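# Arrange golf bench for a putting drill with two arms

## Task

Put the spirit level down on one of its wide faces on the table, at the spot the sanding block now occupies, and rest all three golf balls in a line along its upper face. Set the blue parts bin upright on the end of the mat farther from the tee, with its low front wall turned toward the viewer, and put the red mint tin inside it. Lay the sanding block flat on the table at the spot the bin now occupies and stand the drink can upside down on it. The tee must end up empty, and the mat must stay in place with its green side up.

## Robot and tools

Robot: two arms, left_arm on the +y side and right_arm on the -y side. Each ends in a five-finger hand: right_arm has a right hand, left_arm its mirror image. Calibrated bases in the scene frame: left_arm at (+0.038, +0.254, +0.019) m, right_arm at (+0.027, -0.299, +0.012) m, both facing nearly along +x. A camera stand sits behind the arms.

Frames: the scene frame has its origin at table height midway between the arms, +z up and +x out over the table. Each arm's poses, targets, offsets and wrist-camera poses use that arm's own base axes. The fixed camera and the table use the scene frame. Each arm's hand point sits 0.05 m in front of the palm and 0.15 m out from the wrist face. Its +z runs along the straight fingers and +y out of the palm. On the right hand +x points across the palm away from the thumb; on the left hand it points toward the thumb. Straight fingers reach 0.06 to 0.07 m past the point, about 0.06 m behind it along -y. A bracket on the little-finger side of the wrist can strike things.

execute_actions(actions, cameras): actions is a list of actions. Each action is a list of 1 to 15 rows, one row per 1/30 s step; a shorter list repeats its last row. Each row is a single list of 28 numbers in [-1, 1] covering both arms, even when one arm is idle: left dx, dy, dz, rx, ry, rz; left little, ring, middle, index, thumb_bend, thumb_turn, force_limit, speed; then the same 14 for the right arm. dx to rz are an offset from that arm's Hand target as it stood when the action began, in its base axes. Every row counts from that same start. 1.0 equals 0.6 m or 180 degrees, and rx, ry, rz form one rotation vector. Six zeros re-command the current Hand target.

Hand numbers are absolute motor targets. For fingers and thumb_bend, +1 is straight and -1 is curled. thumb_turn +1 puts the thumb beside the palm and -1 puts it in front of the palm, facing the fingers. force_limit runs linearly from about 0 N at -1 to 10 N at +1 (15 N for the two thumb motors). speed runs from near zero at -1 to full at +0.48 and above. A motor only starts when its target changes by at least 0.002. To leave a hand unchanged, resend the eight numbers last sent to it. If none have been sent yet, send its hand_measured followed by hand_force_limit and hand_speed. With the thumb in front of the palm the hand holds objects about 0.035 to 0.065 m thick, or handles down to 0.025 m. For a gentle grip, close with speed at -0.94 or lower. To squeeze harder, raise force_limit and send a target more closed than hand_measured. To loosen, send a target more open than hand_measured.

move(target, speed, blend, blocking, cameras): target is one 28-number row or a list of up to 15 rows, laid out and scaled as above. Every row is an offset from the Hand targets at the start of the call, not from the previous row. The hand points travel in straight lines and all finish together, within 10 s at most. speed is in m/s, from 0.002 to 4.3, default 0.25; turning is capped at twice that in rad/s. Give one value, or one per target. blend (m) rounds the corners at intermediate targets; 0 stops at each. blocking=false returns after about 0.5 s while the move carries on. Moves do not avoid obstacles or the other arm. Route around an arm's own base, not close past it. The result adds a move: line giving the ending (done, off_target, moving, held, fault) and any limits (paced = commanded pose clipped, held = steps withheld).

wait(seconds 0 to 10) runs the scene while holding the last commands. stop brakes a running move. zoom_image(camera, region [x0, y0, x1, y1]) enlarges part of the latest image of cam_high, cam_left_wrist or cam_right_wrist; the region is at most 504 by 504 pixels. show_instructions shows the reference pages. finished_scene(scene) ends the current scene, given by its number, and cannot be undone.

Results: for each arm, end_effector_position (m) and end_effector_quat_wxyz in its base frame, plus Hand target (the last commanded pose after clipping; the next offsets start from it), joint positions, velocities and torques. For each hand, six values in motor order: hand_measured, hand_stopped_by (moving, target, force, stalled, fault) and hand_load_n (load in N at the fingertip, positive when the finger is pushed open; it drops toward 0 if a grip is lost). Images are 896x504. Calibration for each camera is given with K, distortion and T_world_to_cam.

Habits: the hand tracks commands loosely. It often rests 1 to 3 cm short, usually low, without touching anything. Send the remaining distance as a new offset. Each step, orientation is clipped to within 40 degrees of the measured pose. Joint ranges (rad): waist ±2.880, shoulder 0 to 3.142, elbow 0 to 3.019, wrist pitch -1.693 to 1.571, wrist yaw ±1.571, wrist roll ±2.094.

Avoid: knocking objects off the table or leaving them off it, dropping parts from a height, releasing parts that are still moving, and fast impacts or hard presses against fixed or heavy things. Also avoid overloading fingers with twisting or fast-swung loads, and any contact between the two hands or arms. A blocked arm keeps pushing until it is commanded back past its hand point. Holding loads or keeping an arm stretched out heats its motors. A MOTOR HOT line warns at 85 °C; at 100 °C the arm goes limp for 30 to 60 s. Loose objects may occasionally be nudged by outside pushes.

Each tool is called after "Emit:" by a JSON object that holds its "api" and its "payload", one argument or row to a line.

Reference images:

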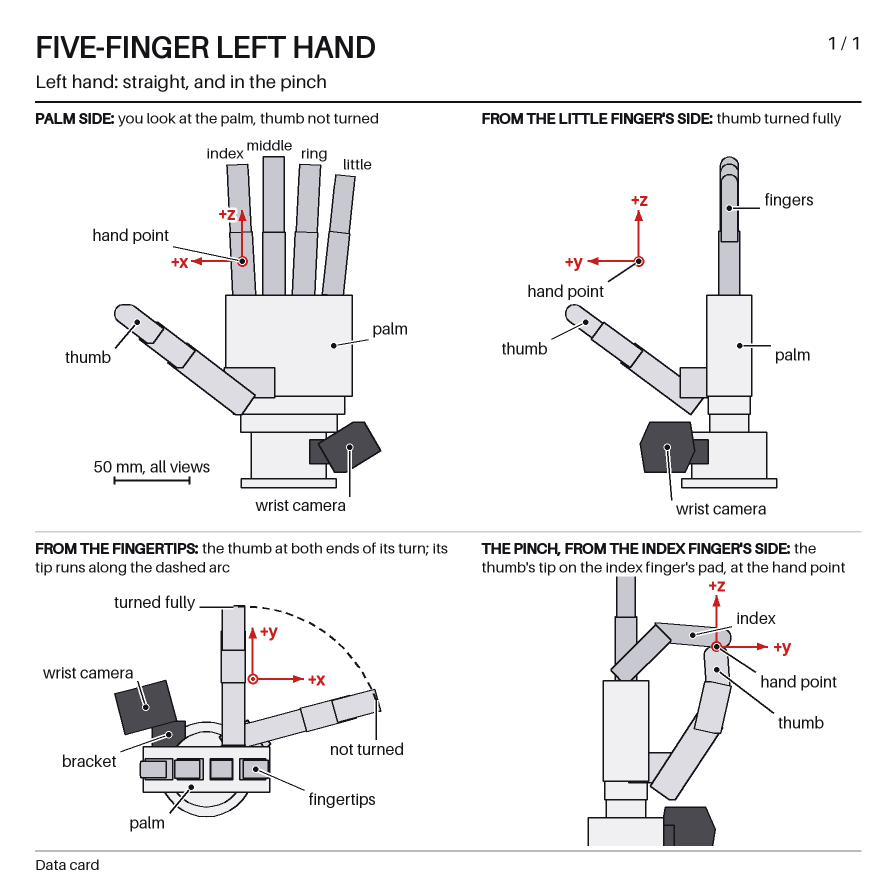

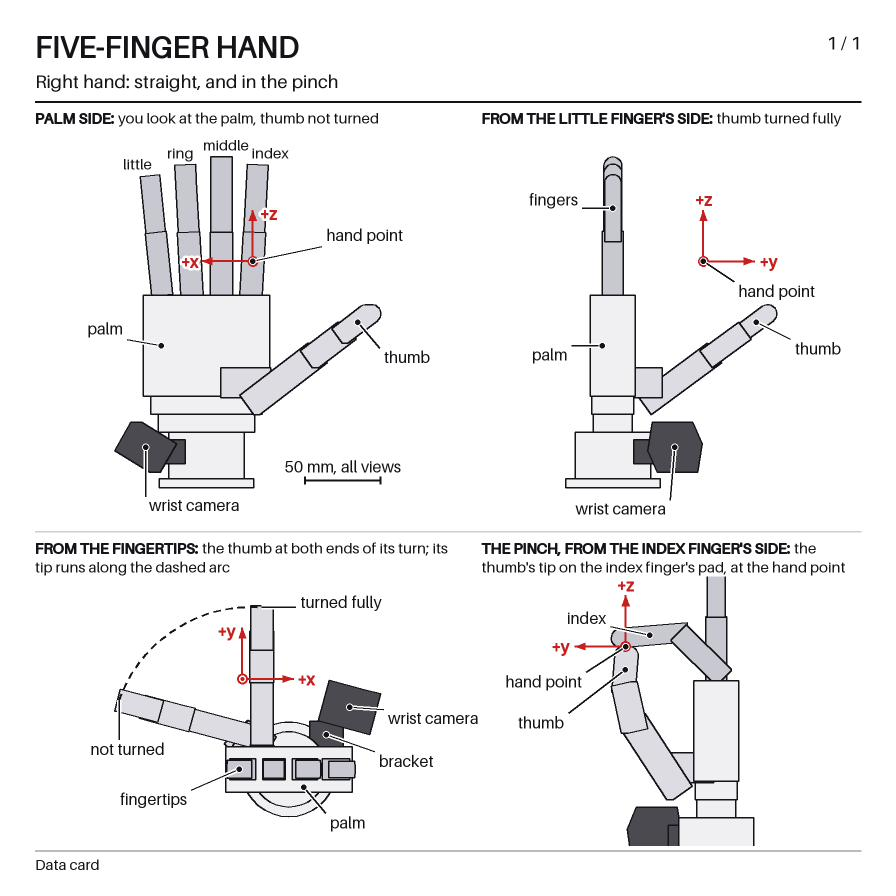

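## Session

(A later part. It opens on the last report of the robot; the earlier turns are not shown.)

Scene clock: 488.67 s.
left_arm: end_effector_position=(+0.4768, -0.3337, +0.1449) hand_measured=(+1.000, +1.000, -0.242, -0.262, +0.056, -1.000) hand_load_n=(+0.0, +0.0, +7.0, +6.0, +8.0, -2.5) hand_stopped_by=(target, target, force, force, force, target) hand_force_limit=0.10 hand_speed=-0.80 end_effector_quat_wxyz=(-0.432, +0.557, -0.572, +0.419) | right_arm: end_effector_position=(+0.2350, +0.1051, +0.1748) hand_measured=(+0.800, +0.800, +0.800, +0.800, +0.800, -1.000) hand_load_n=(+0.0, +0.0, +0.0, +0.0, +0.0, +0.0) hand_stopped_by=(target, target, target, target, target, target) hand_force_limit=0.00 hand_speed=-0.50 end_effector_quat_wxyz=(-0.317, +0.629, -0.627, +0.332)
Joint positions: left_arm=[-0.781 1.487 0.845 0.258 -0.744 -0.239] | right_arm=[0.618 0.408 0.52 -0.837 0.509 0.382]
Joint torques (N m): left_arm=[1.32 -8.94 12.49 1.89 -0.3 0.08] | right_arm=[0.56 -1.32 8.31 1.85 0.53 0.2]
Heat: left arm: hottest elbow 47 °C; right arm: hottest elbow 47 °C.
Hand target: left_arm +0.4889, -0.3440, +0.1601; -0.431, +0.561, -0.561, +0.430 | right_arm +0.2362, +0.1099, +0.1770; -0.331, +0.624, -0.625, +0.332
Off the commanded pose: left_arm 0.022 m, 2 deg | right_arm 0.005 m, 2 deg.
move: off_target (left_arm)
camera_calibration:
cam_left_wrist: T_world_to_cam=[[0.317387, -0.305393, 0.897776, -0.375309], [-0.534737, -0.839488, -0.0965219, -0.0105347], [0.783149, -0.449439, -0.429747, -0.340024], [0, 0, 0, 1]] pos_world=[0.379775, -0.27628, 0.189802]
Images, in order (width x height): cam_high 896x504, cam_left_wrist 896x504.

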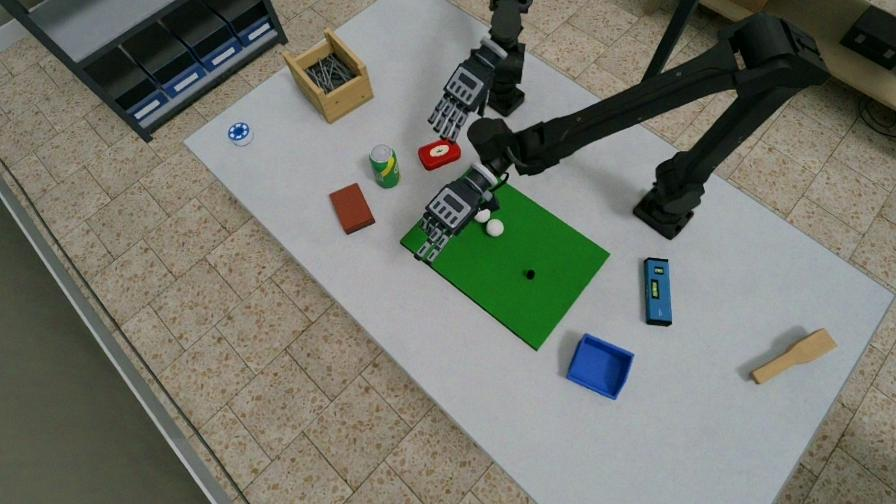

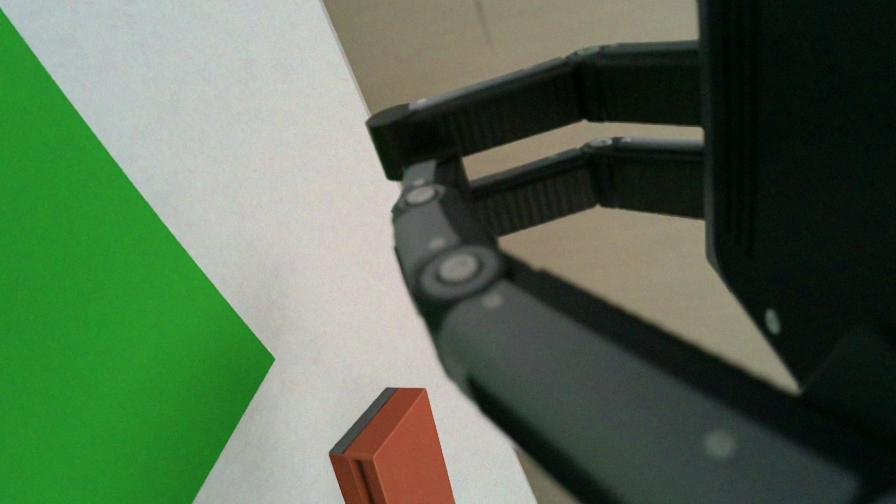

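Emit:
{"api": "move", "payload": {
  "target": [
    [-0.0207,0.7867,-0.04,0,0,0.0944,1,1,0.25,0.25,0.25,-1,0.1,-0.5,0,0,0,0,0,0,0.8,0.8,0.8,0.8,0.8,-1,0,-0.5],
    [-0.0207,0.785,-0.12,0,0,0.0944,1,1,0.25,0.25,0.25,-1,0.1,-0.5,0,0,0,0,0,0,0.8,0.8,0.8,0.8,0.8,-1,0,-0.5]
  ],
  "speed": 0.2,
  "blend": 0.02,
  "cameras": ["cam_high","cam_left_wrist"]
}}

Emit:
{"api": "zoom_image", "payload": {
  "camera": "cam_high",
  "region": [560, 320, 700, 450]
}}

Scene clock: 612.77 s.
left_arm: end_effector_position=(+0.4726, +0.1265, +0.0820) hand_measured=(+1.000, +1.000, +0.250, +0.250, +0.250, -1.000) hand_load_n=(+0.0, +0.0, +0.0, +0.0, +0.0, +0.0) hand_stopped_by=(target, target, target, target, target, target) hand_force_limit=0.10 hand_speed=-0.50 end_effector_quat_wxyz=(-0.480, +0.647, -0.471, +0.358) | right_arm: end_effector_position=(+0.2350, +0.1051, +0.1748) hand_measured=(+0.800, +0.800, +0.800, +0.800, +0.800, -1.000) hand_load_n=(+0.0, +0.0, +0.0, +0.0, +0.0, +0.0) hand_stopped_by=(target, target, target, target, target, target) hand_force_limit=0.00 hand_speed=-0.50 end_effector_quat_wxyz=(-0.317, +0.629, -0.627, +0.332)
Joint positions: left_arm=[0.34 1.367 0.465 0.616 0.037 0] | right_arm=[0.618 0.408 0.52 -0.837 0.509 0.382]
Joint torques (N m): left_arm=[1.08 -7 7.57 3.55 0.05 0.26] | right_arm=[0.56 -1.32 8.31 1.85 0.53 0.2]
Heat: left arm: hottest elbow 63 °C; right arm: hottest elbow 46 °C.
Hand target: left_arm +0.4765, +0.1270, +0.0883; -0.490, +0.638, -0.472, +0.362 | right_arm +0.2362, +0.1099, +0.1770; -0.331, +0.624, -0.625, +0.332
Off the commanded pose: left_arm 0.007 m, 2 deg | right_arm 0.005 m, 2 deg.
move: done
camera_calibration:
cam_left_wrist: T_world_to_cam=[[0.391762, -0.159654, 0.906109, -0.231182], [-0.251224, -0.965968, -0.0615828, 0.246521], [0.885104, -0.20351, -0.418538, -0.2371], [0, 0, 0, 1]] pos_world=[0.362358, 0.15297, 0.125422]
Images, in order (width x height): cam_high 896x504, cam_left_wrist 896x504.

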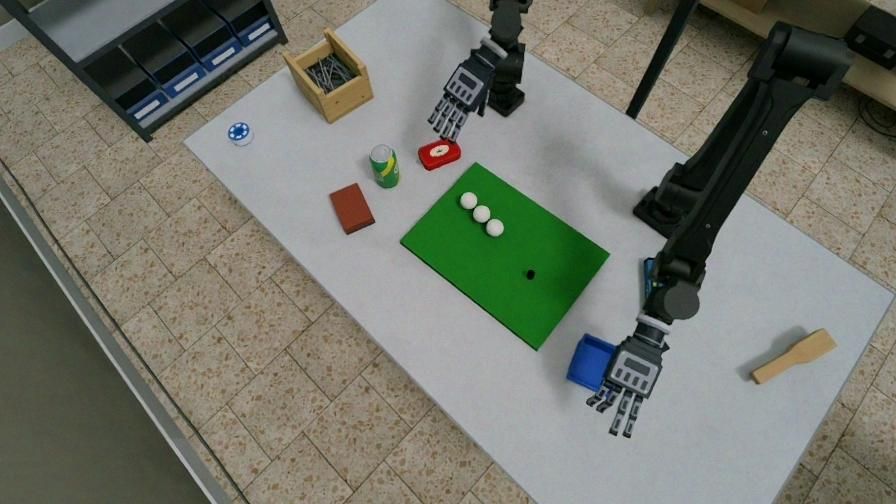

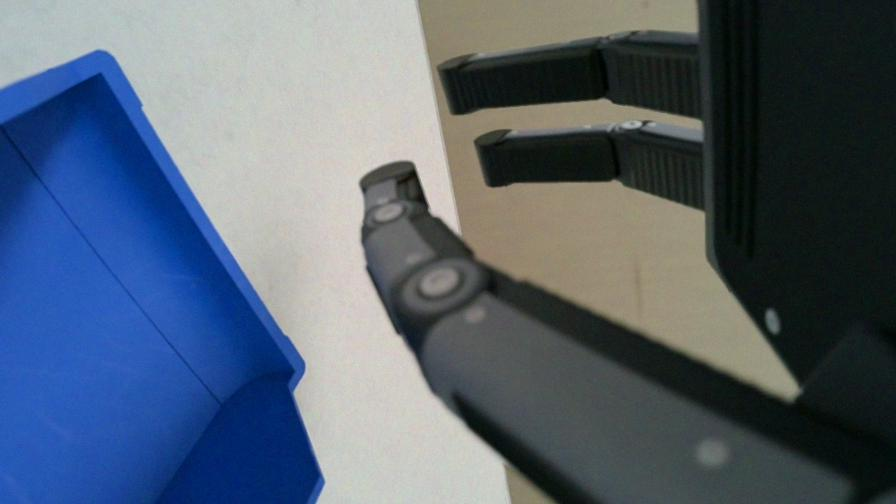

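Scaled by 3.600.

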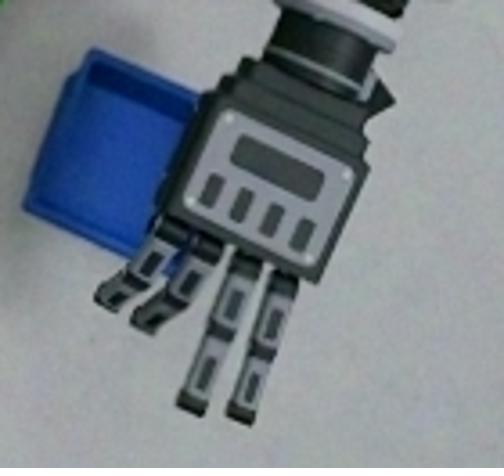

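Emit:
{"api": "move", "payload": {
  "target": [
    [-0.0127,-0.0017,-0.07,0,0,0,1,1,0.25,0.25,0.25,-1,0.1,-0.5,0,0,0,0,0,0,0.8,0.8,0.8,0.8,0.8,-1,0,-0.5],
    [-0.0127,-0.0017,-0.130,0,0,0,1,1,0.25,0.25,0.25,-1,0.1,-0.5,0,0,0,0,0,0,0.8,0.8,0.8,0.8,0.8,-1,0,-0.5]
  ],
  "speed": 0.08,
  "cameras": ["cam_high","cam_left_wrist"]
}}

Emit:
{"api": "zoom_image", "payload": {
  "camera": "cam_high",
  "region": [560, 320, 700, 450]
}}

Scene clock: 655.17 s.
left_arm: end_effector_position=(+0.4688, +0.1242, +0.0099) hand_measured=(+1.000, +1.000, +0.250, +0.250, +0.250, -1.000) hand_load_n=(+0.0, +0.0, +0.0, +0.5, +0.0, +0.0) hand_stopped_by=(target, target, target, target, target, target) hand_force_limit=0.10 hand_speed=-0.50 end_effector_quat_wxyz=(-0.484, +0.643, -0.471, +0.362) | right_arm: end_effector_position=(+0.2350, +0.1051, +0.1748) hand_measured=(+0.800, +0.800, +0.800, +0.800, +0.800, -1.000) hand_load_n=(+0.0, +0.0, +0.0, +0.0, +0.0, +0.0) hand_stopped_by=(target, target, target, target, target, target) hand_force_limit=0.00 hand_speed=-0.50 end_effector_quat_wxyz=(-0.317, +0.629, -0.627, +0.332)
Joint positions: left_arm=[0.34 1.654 0.408 0.972 0.042 0.002] | right_arm=[0.618 0.408 0.52 -0.837 0.509 0.382]
Joint torques (N m): left_arm=[1.49 -7.53 4.56 3.58 0.05 0.26] | right_arm=[0.56 -1.26 8.31 1.87 0.53 0.2]
Heat: left arm: hottest elbow 54 °C; right arm: hottest elbow 46 °C.
Hand target: left_arm +0.4688, +0.1260, +0.0102; -0.489, +0.638, -0.472, +0.362 | right_arm +0.2362, +0.1099, +0.1770; -0.331, +0.624, -0.625, +0.332
Off the commanded pose: left_arm 0.002 m, 1 deg | right_arm 0.005 m, 2 deg.
move: done
camera_calibration:
cam_left_wrist: T_world_to_cam=[[0.38008, -0.165482, 0.91003, -0.158609], [-0.255376, -0.964397, -0.0687091, 0.24087], [0.889001, -0.206285, -0.408808, -0.265954], [0, 0, 0, 1]] pos_world=[0.35823, 0.151185, 0.0521647]
Images, in order (width x height): cam_high 896x504, cam_left_wrist 896x504.

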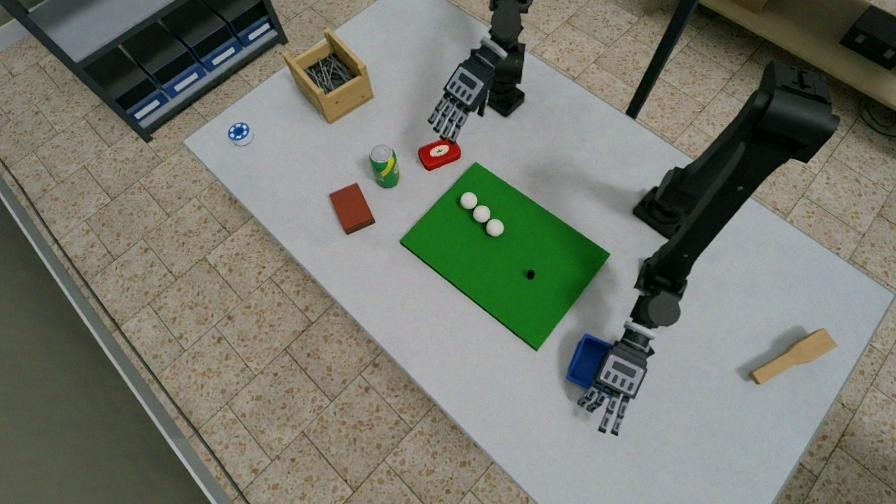

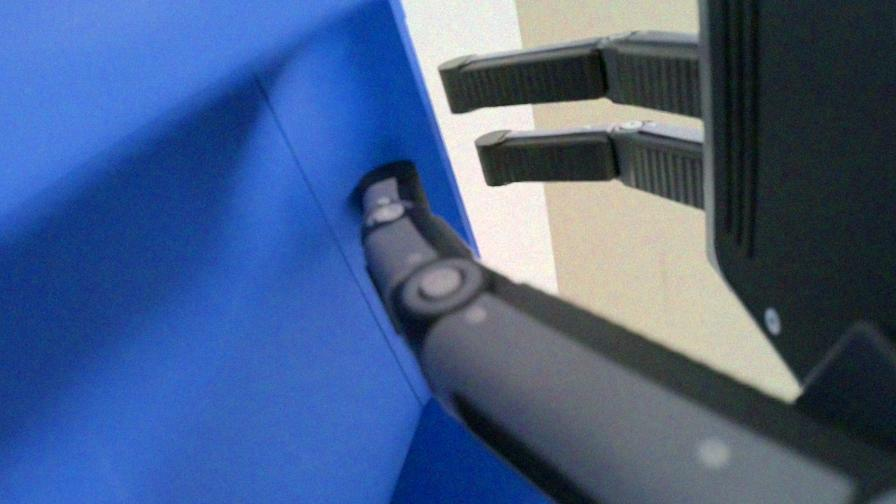

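Scaled by 3.600.

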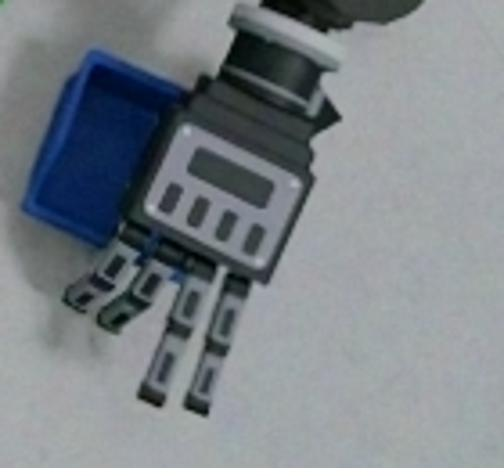

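Emit:
{"api": "move", "payload": {
  "target": [
    [-0.003,0,-0.011,0,0,0,1,1,0.25,0.25,0.25,-1,0.1,-0.5,0,0,0,0,0,0,0.8,0.8,0.8,0.8,0.8,-1,0,-0.5]
  ],
  "speed": 0.05,
  "cameras": []
}}

Emit:
{"api": "move", "payload": {
  "target": [0.0,0,0,0,0,0,1,1,-0.5,-0.5,-0.5,-1,0.1,-0.8,0,0,0,0,0,0,0.8,0.8,0.8,0.8,0.8,-1,0,-0.5],
  "speed": 0.05,
  "cameras": ["cam_high","cam_left_wrist"]
}}

Scene clock: 665.37 s.
left_arm: end_effector_position=(+0.4702, +0.1244, +0.0096) hand_measured=(+1.000, +1.000, +0.250, +0.250, +0.250, -1.000) hand_load_n=(+0.0, +0.0, +0.0, +0.0, +0.5, +0.0) hand_stopped_by=(target, target, target, target, target, target) hand_force_limit=0.10 hand_speed=-0.50 end_effector_quat_wxyz=(-0.489, +0.638, -0.469, +0.366) | right_arm: end_effector_position=(+0.2350, +0.1051, +0.1748) hand_measured=(+0.800, +0.800, +0.800, +0.800, +0.800, -1.000) hand_load_n=(+0.5, +0.0, +0.0, +0.0, +0.0, +0.0) hand_stopped_by=(target, target, target, target, target, target) hand_force_limit=0.00 hand_speed=-0.50 end_effector_quat_wxyz=(-0.317, +0.629, -0.627, +0.332)
Joint positions: left_arm=[0.34 1.672 0.406 1.008 0.044 0.003] | right_arm=[0.618 0.408 0.52 -0.837 0.509 0.382]
Joint torques (N m): left_arm=[1.67 -6.95 4.15 3.41 0.04 0.23] | right_arm=[0.56 -1.32 8.32 1.87 0.53 0.2]
Heat: left arm: hottest elbow 52 °C; right arm: hottest elbow 46 °C.
Hand target: left_arm +0.4670, +0.1260, +0.0036; -0.489, +0.638, -0.472, +0.362 | right_arm +0.2362, +0.1099, +0.1770; -0.331, +0.624, -0.625, +0.332
Off the commanded pose: left_arm 0.007 m, 1 deg | right_arm 0.005 m, 2 deg.
move: done
No camera images: "cameras" was empty.

Scene clock: 666.40 s.
left_arm: end_effector_position=(+0.4701, +0.1243, +0.0092) hand_measured=(+1.000, +1.000, -0.134, -0.116, +0.040, -1.000) hand_load_n=(+0.0, +0.0, +7.0, +3.0, +8.0, +0.5) hand_stopped_by=(target, target, force, force, force, target) hand_force_limit=0.10 hand_speed=-0.80 end_effector_quat_wxyz=(-0.489, +0.638, -0.470, +0.365) | right_arm: end_effector_position=(+0.2350, +0.1051, +0.1748) hand_measured=(+0.800, +0.800, +0.800, +0.800, +0.800, -1.000) hand_load_n=(+0.0, +0.0, +0.0, +0.0, +0.0, +0.0) hand_stopped_by=(target, target, target, target, target, target) hand_force_limit=0.00 hand_speed=-0.50 end_effector_quat_wxyz=(-0.317, +0.629, -0.627, +0.332)
Joint positions: left_arm=[0.34 1.673 0.406 1.009 0.045 0.006] | right_arm=[0.618 0.408 0.52 -0.837 0.509 0.382]
Joint torques (N m): left_arm=[1.67 -7 4.14 3.38 0.01 0.23] | right_arm=[0.62 -1.26 8.31 1.85 0.53 0.2]
Heat: left arm: hottest elbow 51 °C; right arm: hottest elbow 46 °C.
Hand target: left_arm +0.4670, +0.1259, +0.0036; -0.489, +0.638, -0.472, +0.362 | right_arm +0.2362, +0.1099, +0.1770; -0.331, +0.624, -0.625, +0.332
Off the commanded pose: left_arm 0.007 m, 0 deg | right_arm 0.005 m, 2 deg.
move: done
camera_calibration:
cam_left_wrist: T_world_to_cam=[[0.3667, -0.174234, 0.913878, -0.151092], [-0.258116, -0.962797, -0.0799899, 0.242447], [0.893816, -0.206554, -0.39803, -0.269754], [0, 0, 0, 1]] pos_world=[0.359096, 0.151383, 0.0501022]
Images, in order (width x height): cam_high 896x504, cam_left_wrist 896x504.

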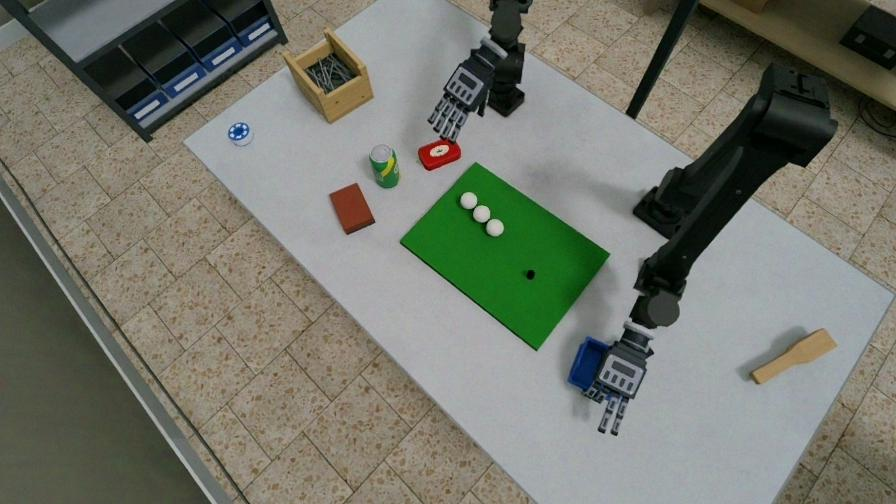

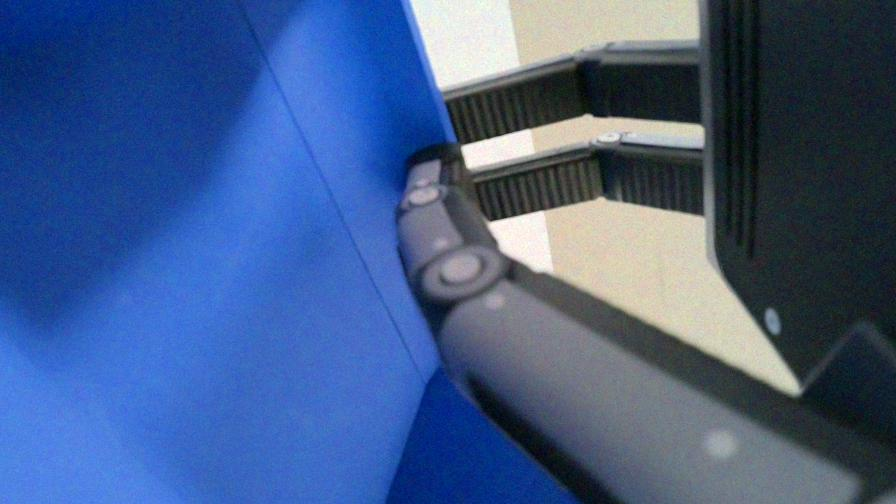

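Emit:
{"api": "move", "payload": {
  "target": [0.0,0,0.1,0,0,0,1,1,-0.5,-0.5,-0.5,-1,0.1,-0.8,0,0,0,0,0,0,0.8,0.8,0.8,0.8,0.8,-1,0,-0.5],
  "speed": 0.1,
  "cameras": ["cam_high","cam_left_wrist"]
}}

Scene clock: 674.60 s.
left_arm: end_effector_position=(+0.4594, +0.1205, +0.0529) hand_measured=(+1.000, +1.000, -0.134, -0.116, +0.040, -1.000) hand_load_n=(+0.0, +0.0, +8.0, +2.0, +8.0, +0.0) hand_stopped_by=(target, target, force, force, force, target) hand_force_limit=0.10 hand_speed=-0.80 end_effector_quat_wxyz=(-0.481, +0.644, -0.474, +0.360) | right_arm: end_effector_position=(+0.2350, +0.1051, +0.1748) hand_measured=(+0.800, +0.800, +0.800, +0.800, +0.800, -1.000) hand_load_n=(+0.0, +0.0, +0.0, +0.0, +0.0, +0.0) hand_stopped_by=(target, target, target, target, target, target) hand_force_limit=0.00 hand_speed=-0.50 end_effector_quat_wxyz=(-0.317, +0.629, -0.627, +0.332)
Joint positions: left_arm=[0.34 1.441 0.403 0.755 0.045 0.006] | right_arm=[0.618 0.408 0.52 -0.837 0.509 0.382]
Joint torques (N m): left_arm=[1.67 -7.71 8.08 2.25 0.02 0.22] | right_arm=[0.56 -1.32 8.31 1.85 0.53 0.2]
Heat: left arm: hottest elbow 50 °C; right arm: hottest elbow 46 °C.
Hand target: left_arm +0.4670, +0.1259, +0.0636; -0.489, +0.638, -0.472, +0.362 | right_arm +0.2362, +0.1099, +0.1770; -0.331, +0.624, -0.625, +0.332
Off the commanded pose: left_arm 0.014 m, 1 deg | right_arm 0.005 m, 2 deg.
move: off_target (left_arm)
camera_calibration:
cam_left_wrist: T_world_to_cam=[[0.388296, -0.166563, 0.906357, -0.198227], [-0.259863, -0.963407, -0.0657183, 0.239606], [0.884137, -0.21001, -0.41737, -0.237667], [0, 0, 0, 1]] pos_world=[0.349366, 0.147908, 0.0962162]
Images, in order (width x height): cam_high 896x504, cam_left_wrist 896x504.

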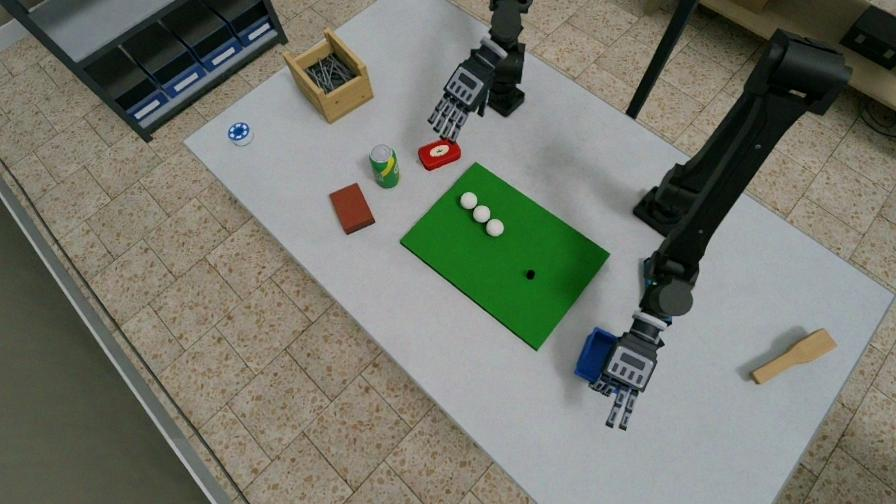

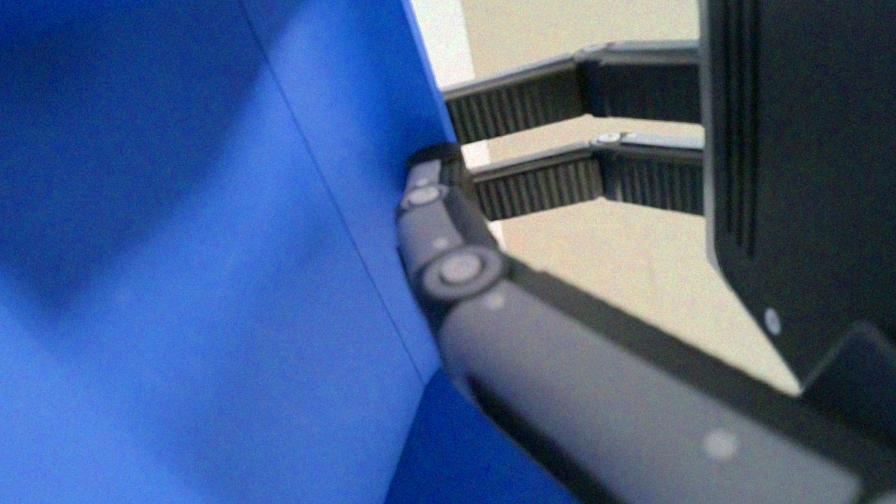

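Emit:
{"api": "move", "payload": {
  "target": [
    [0.0,0,0.15,0,0,0,1,1,-0.5,-0.5,-0.5,-1,0.1,-0.8,0,0,0,0,0,0,0.8,0.8,0.8,0.8,0.8,-1,0,-0.5],
    [0.06,-0.83,0.15,0,0,-0.0944,1,1,-0.5,-0.5,-0.5,-1,0.1,-0.8,0,0,0,0,0,0,0.8,0.8,0.8,0.8,0.8,-1,0,-0.5],
    [0.06,-0.83,0.11,0,0,-0.0944,1,1,-0.5,-0.5,-0.5,-1,0.1,-0.8,0,0,0,0,0,0,0.8,0.8,0.8,0.8,0.8,-1,0,-0.5]
  ],
  "speed": 0.2,
  "blend": 0.03,
  "cameras": ["cam_high","cam_left_wrist","cam_right_wrist"]
}}

Emit:
{"api": "zoom_image", "payload": {
  "camera": "cam_high",
  "region": [380, 130, 580, 300]
}}

Scene clock: 718.87 s.
left_arm: end_effector_position=(+0.4906, -0.3608, +0.1080) hand_measured=(+1.000, +1.000, -0.134, -0.116, +0.040, -1.000) hand_load_n=(+0.0, +0.0, +7.5, +2.5, +8.0, +0.0) hand_stopped_by=(target, target, force, force, force, target) hand_force_limit=0.10 hand_speed=-0.80 end_effector_quat_wxyz=(-0.432, +0.557, -0.582, +0.406) | right_arm: end_effector_position=(+0.2350, +0.1051, +0.1748) hand_measured=(+0.800, +0.800, +0.800, +0.800, +0.800, -1.000) hand_load_n=(+0.0, +0.0, +0.0, -0.5, +0.0, +0.0) hand_stopped_by=(target, target, target, target, target, target) hand_force_limit=0.00 hand_speed=-0.50 end_effector_quat_wxyz=(-0.317, +0.629, -0.627, +0.332)
Joint positions: left_arm=[-0.801 1.622 0.908 0.29 -0.763 -0.25] | right_arm=[0.618 0.408 0.52 -0.837 0.509 0.382]
Joint torques (N m): left_arm=[1.38 -11.05 11.02 3.29 -0.34 0.08] | right_arm=[0.56 -1.32 8.31 1.85 0.53 0.2]
Heat: left arm: hottest elbow 51 °C; right arm: hottest elbow 46 °C.
Hand target: left_arm +0.5031, -0.3721, +0.1297; -0.431, +0.561, -0.561, +0.430 | right_arm +0.2362, +0.1099, +0.1770; -0.331, +0.624, -0.625, +0.332
Off the commanded pose: left_arm 0.027 m, 4 deg | right_arm 0.005 m, 2 deg.
move: off_target (left_arm); blend cut to 0.012 m at target 2
camera_calibration:
cam_left_wrist: T_world_to_cam=[[0.337442, -0.326091, 0.883061, -0.370539], [-0.537045, -0.83713, -0.10391, -0.0266759], [0.773121, -0.43918, -0.457608, -0.367261], [0, 0, 0, 1]] pos_world=[0.394647, -0.304454, 0.156375]
cam_right_wrist: T_world_to_cam=[[-0.530902, -0.221602, -0.817946, 0.29967], [-0.56585, 0.811208, 0.147498, 0.0157418], [0.630838, 0.541142, -0.556065, 0.00901058], [0, 0, 0, 1]] pos_world=[0.162319, 0.0487617, 0.247803]

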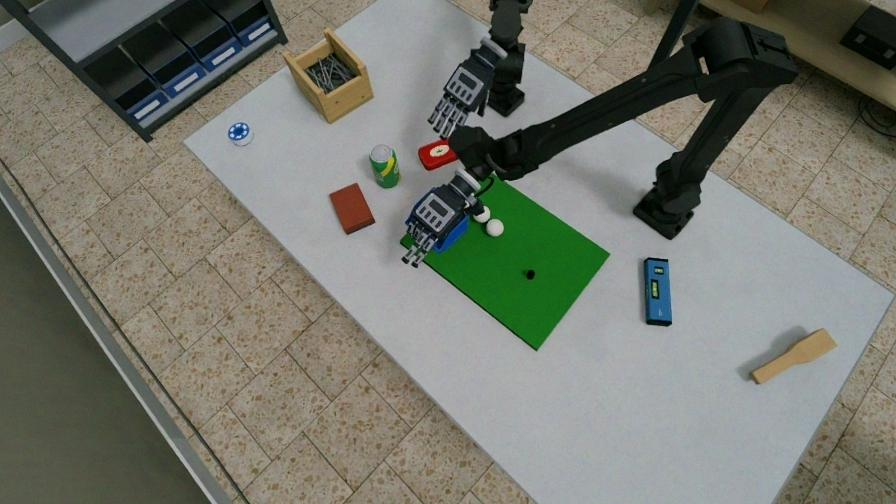

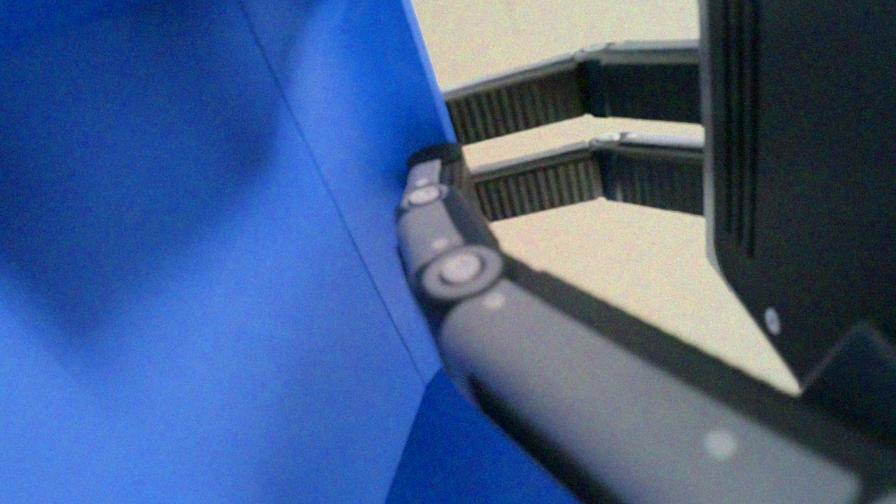

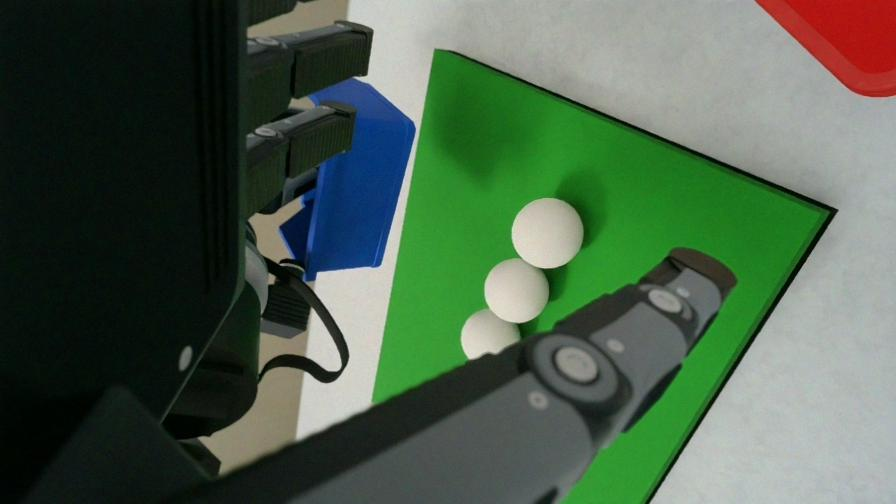

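Scaled by 2.520.

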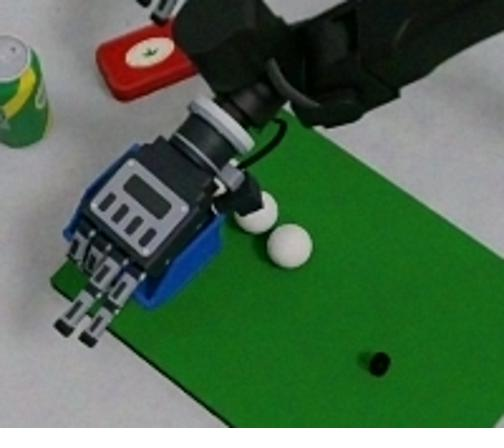

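Emit:
{"api": "move", "payload": {
  "target": [-0.0077,0.0077,-0.125,-0.016,-0.013,0,1,1,-0.5,-0.5,-0.5,-1,0.1,-0.8,0,0,0,0,0,0,0.8,0.8,0.8,0.8,0.8,-1,0,-0.5],
  "speed": 0.1,
  "cameras": ["cam_high","cam_right_wrist"]
}}

Emit:
{"api": "zoom_image", "payload": {
  "camera": "cam_high",
  "region": [380, 130, 580, 300]
}}

Scene clock: 738.53 s.
left_arm: end_effector_position=(+0.4948, -0.3655, +0.0505) hand_measured=(+1.000, +1.000, -0.134, -0.116, +0.040, -1.000) hand_load_n=(+0.0, +0.0, +8.0, +2.5, +8.0, +0.0) hand_stopped_by=(target, target, force, force, force, target) hand_force_limit=0.10 hand_speed=-0.80 end_effector_quat_wxyz=(-0.430, +0.559, -0.552, +0.445) | right_arm: end_effector_position=(+0.2350, +0.1051, +0.1748) hand_measured=(+0.800, +0.800, +0.800, +0.800, +0.800, -1.000) hand_load_n=(+0.5, +0.0, +0.0, -0.5, +0.0, +0.0) hand_stopped_by=(target, target, target, target, target, target) hand_force_limit=0.00 hand_speed=-0.50 end_effector_quat_wxyz=(-0.317, +0.629, -0.627, +0.332)
Joint positions: left_arm=[-0.801 1.778 0.835 0.613 -0.763 -0.257] | right_arm=[0.618 0.408 0.52 -0.837 0.509 0.382]
Joint torques (N m): left_arm=[1.44 -11.22 7.01 3.38 -0.2 0.08] | right_arm=[0.56 -1.26 8.31 1.85 0.53 0.2]
Heat: left arm: hottest elbow 54 °C; right arm: hottest elbow 46 °C.
Hand target: left_arm +0.4984, -0.3674, +0.0547; -0.428, +0.563, -0.541, +0.456 | right_arm +0.2362, +0.1099, +0.1770; -0.331, +0.624, -0.625, +0.332
Off the commanded pose: left_arm 0.006 m, 2 deg | right_arm 0.005 m, 2 deg.
move: done
camera_calibration:
cam_right_wrist: T_world_to_cam=[[-0.530902, -0.221602, -0.817946, 0.29967], [-0.56585, 0.811208, 0.147498, 0.0157418], [0.630838, 0.541142, -0.556065, 0.00901058], [0, 0, 0, 1]] pos_world=[0.162319, 0.0487617, 0.247803]
Images, in order (width x height): cam_high 896x504, cam_right_wrist 896x504.

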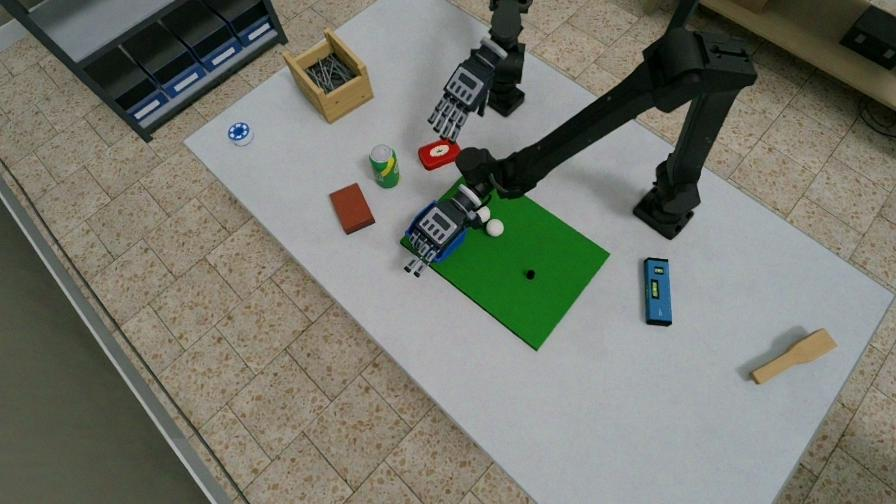

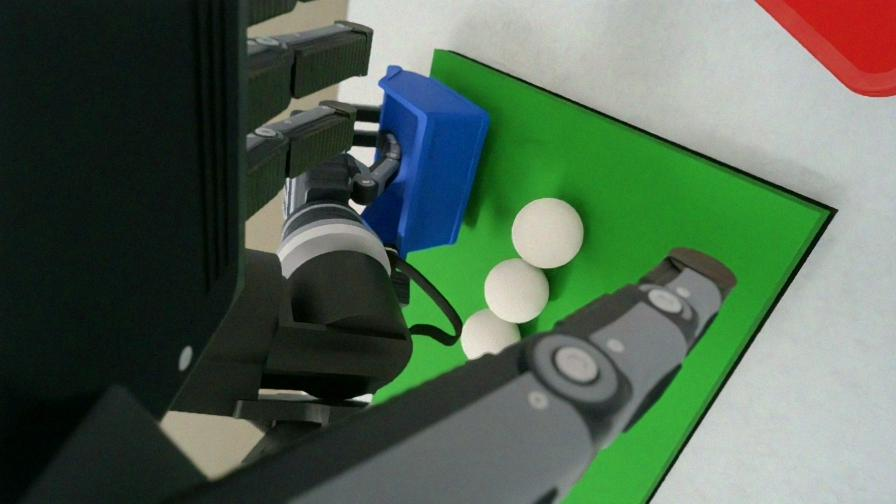

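Scaled by 2.520.

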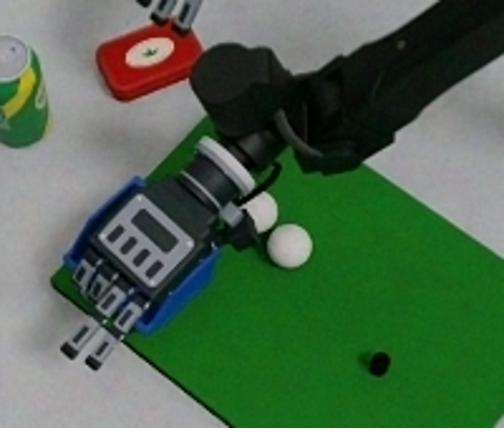

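Emit:
{"api": "move", "payload": {
  "target": [0.0,0,-0.038,0.004,0,0,1,1,-0.5,-0.5,-0.5,-1,0.1,-0.8,0,0,0,0,0,0,0.8,0.8,0.8,0.8,0.8,-1,0,-0.5],
  "speed": 0.05,
  "cameras": ["cam_high","cam_right_wrist"]
}}

Emit:
{"api": "zoom_image", "payload": {
  "camera": "cam_right_wrist",
  "region": [280, 20, 600, 380]
}}

Scene clock: 759.13 s.
left_arm: end_effector_position=(+0.4977, -0.3675, +0.0368) hand_measured=(+1.000, +1.000, -0.134, -0.116, +0.040, -1.000) hand_load_n=(+0.0, +0.0, +7.5, +2.5, +8.0, +0.0) hand_stopped_by=(target, target, force, force, force, target) hand_force_limit=0.10 hand_speed=-0.80 end_effector_quat_wxyz=(-0.431, +0.560, -0.546, +0.451) | right_arm: end_effector_position=(+0.2350, +0.1051, +0.1748) hand_measured=(+0.800, +0.800, +0.800, +0.800, +0.800, -1.000) hand_load_n=(+0.0, +0.0, +0.0, +0.0, +0.0, +0.0) hand_stopped_by=(target, target, target, target, target, target) hand_force_limit=0.00 hand_speed=-0.50 end_effector_quat_wxyz=(-0.317, +0.629, -0.627, +0.332)
Joint positions: left_arm=[-0.801 1.825 0.835 0.676 -0.766 -0.256] | right_arm=[0.618 0.408 0.52 -0.837 0.509 0.382]
Joint torques (N m): left_arm=[1.32 -10.75 6.38 3.23 -0.22 0.16] | right_arm=[0.56 -1.26 8.31 1.85 0.53 0.2]
Heat: left arm: hottest elbow 51 °C; right arm: hottest elbow 46 °C.
Hand target: left_arm +0.4984, -0.3674, +0.0318; -0.431, +0.560, -0.544, +0.452 | right_arm +0.2362, +0.1099, +0.1770; -0.331, +0.624, -0.625, +0.332
Off the commanded pose: left_arm 0.005 m, 0 deg | right_arm 0.005 m, 2 deg.
move: done
camera_calibration:
cam_right_wrist: T_world_to_cam=[[-0.530902, -0.221602, -0.817946, 0.29967], [-0.56585, 0.811208, 0.147498, 0.0157418], [0.630838, 0.541142, -0.556065, 0.00901058], [0, 0, 0, 1]] pos_world=[0.162319, 0.0487617, 0.247803]
Images, in order (width x height): cam_high 896x504, cam_right_wrist 896x504.

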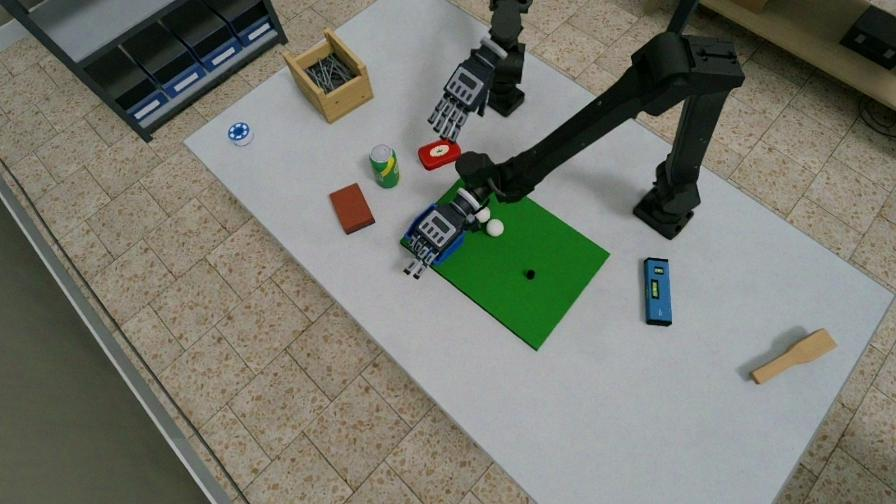

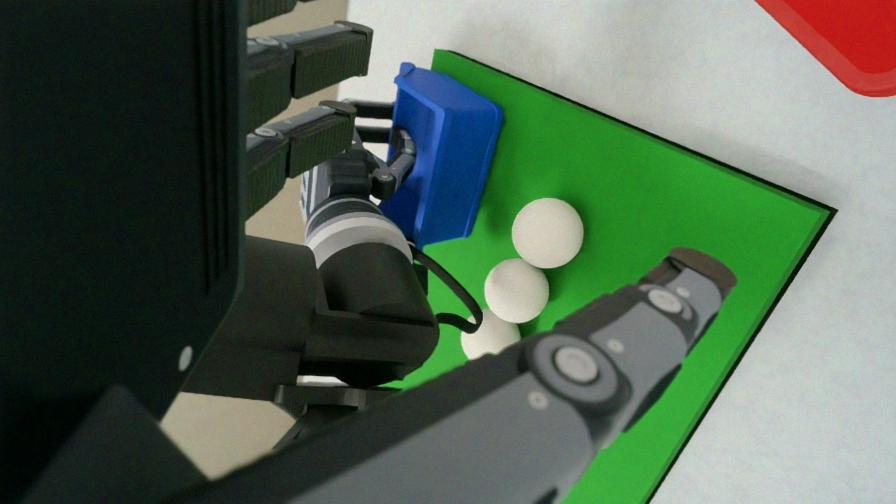

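Scaled by 1.400.

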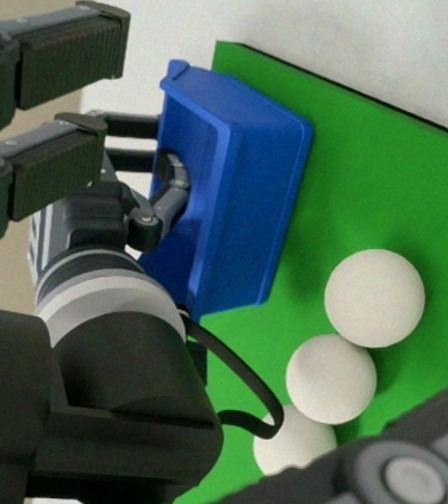

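Emit:
{"api": "move", "payload": {
  "target": [0.0,0,-0.015,0,0,0,1,1,-0.5,-0.5,-0.5,-1,0.1,-0.8,0,0,0,0,0,0,0.8,0.8,0.8,0.8,0.8,-1,0,-0.5],
  "speed": 0.05,
  "cameras": ["cam_right_wrist"]
}}

Emit:
{"api": "zoom_image", "payload": {
  "camera": "cam_right_wrist",
  "region": [280, 20, 600, 380]
}}

Scene clock: 768.53 s.
left_arm: end_effector_position=(+0.4996, -0.3690, +0.0378) hand_measured=(+1.000, +1.000, -0.134, -0.116, +0.040, -1.000) hand_load_n=(+0.0, +0.0, +7.5, +2.0, +8.0, +0.0) hand_stopped_by=(target, target, force, force, force, target) hand_force_limit=0.10 hand_speed=-0.80 end_effector_quat_wxyz=(-0.432, +0.560, -0.540, +0.458) | right_arm: end_effector_position=(+0.2350, +0.1051, +0.1748) hand_measured=(+0.800, +0.800, +0.800, +0.800, +0.800, -1.000) hand_load_n=(+0.0, +0.0, +0.0, +0.0, +0.0, +0.0) hand_stopped_by=(target, target, target, target, target, target) hand_force_limit=0.00 hand_speed=-0.50 end_effector_quat_wxyz=(-0.317, +0.629, -0.627, +0.332)
Joint positions: left_arm=[-0.801 1.834 0.835 0.705 -0.768 -0.255] | right_arm=[0.618 0.408 0.52 -0.837 0.509 0.382]
Joint torques (N m): left_arm=[1.32 -9.76 6.13 3.06 -0.16 0.14] | right_arm=[0.62 -1.32 8.29 1.85 0.53 0.2]
Heat: left arm: hottest elbow 50 °C; right arm: hottest elbow 46 °C.
Hand target: left_arm +0.4984, -0.3674, +0.0228; -0.431, +0.560, -0.544, +0.452 | right_arm +0.2362, +0.1099, +0.1770; -0.331, +0.624, -0.625, +0.332
Off the commanded pose: left_arm 0.015 m, 1 deg | right_arm 0.005 m, 2 deg.
move: off_target (left_arm)
camera_calibration:
cam_right_wrist: T_world_to_cam=[[-0.530902, -0.221602, -0.817946, 0.29967], [-0.56585, 0.811208, 0.147498, 0.0157418], [0.630838, 0.541142, -0.556065, 0.00901058], [0, 0, 0, 1]] pos_world=[0.162319, 0.0487617, 0.247803]
Images, in order (width x height): cam_right_wrist 896x504.

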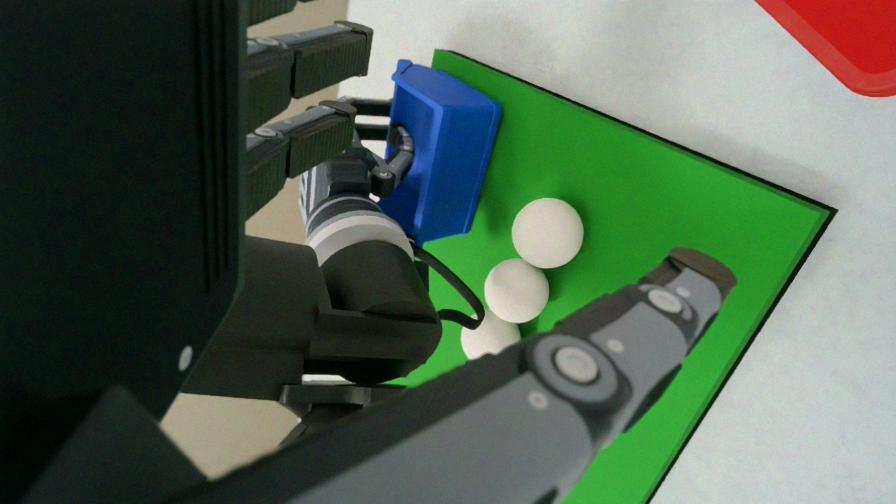

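Scaled by 1.400.

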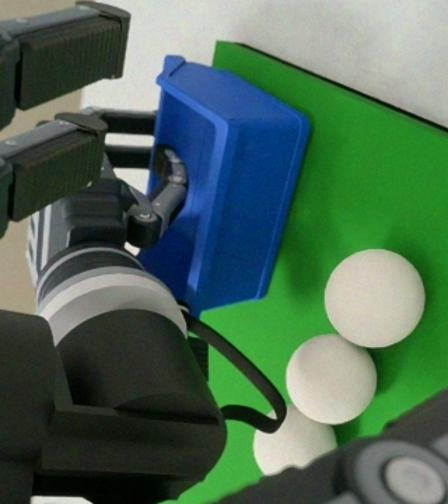

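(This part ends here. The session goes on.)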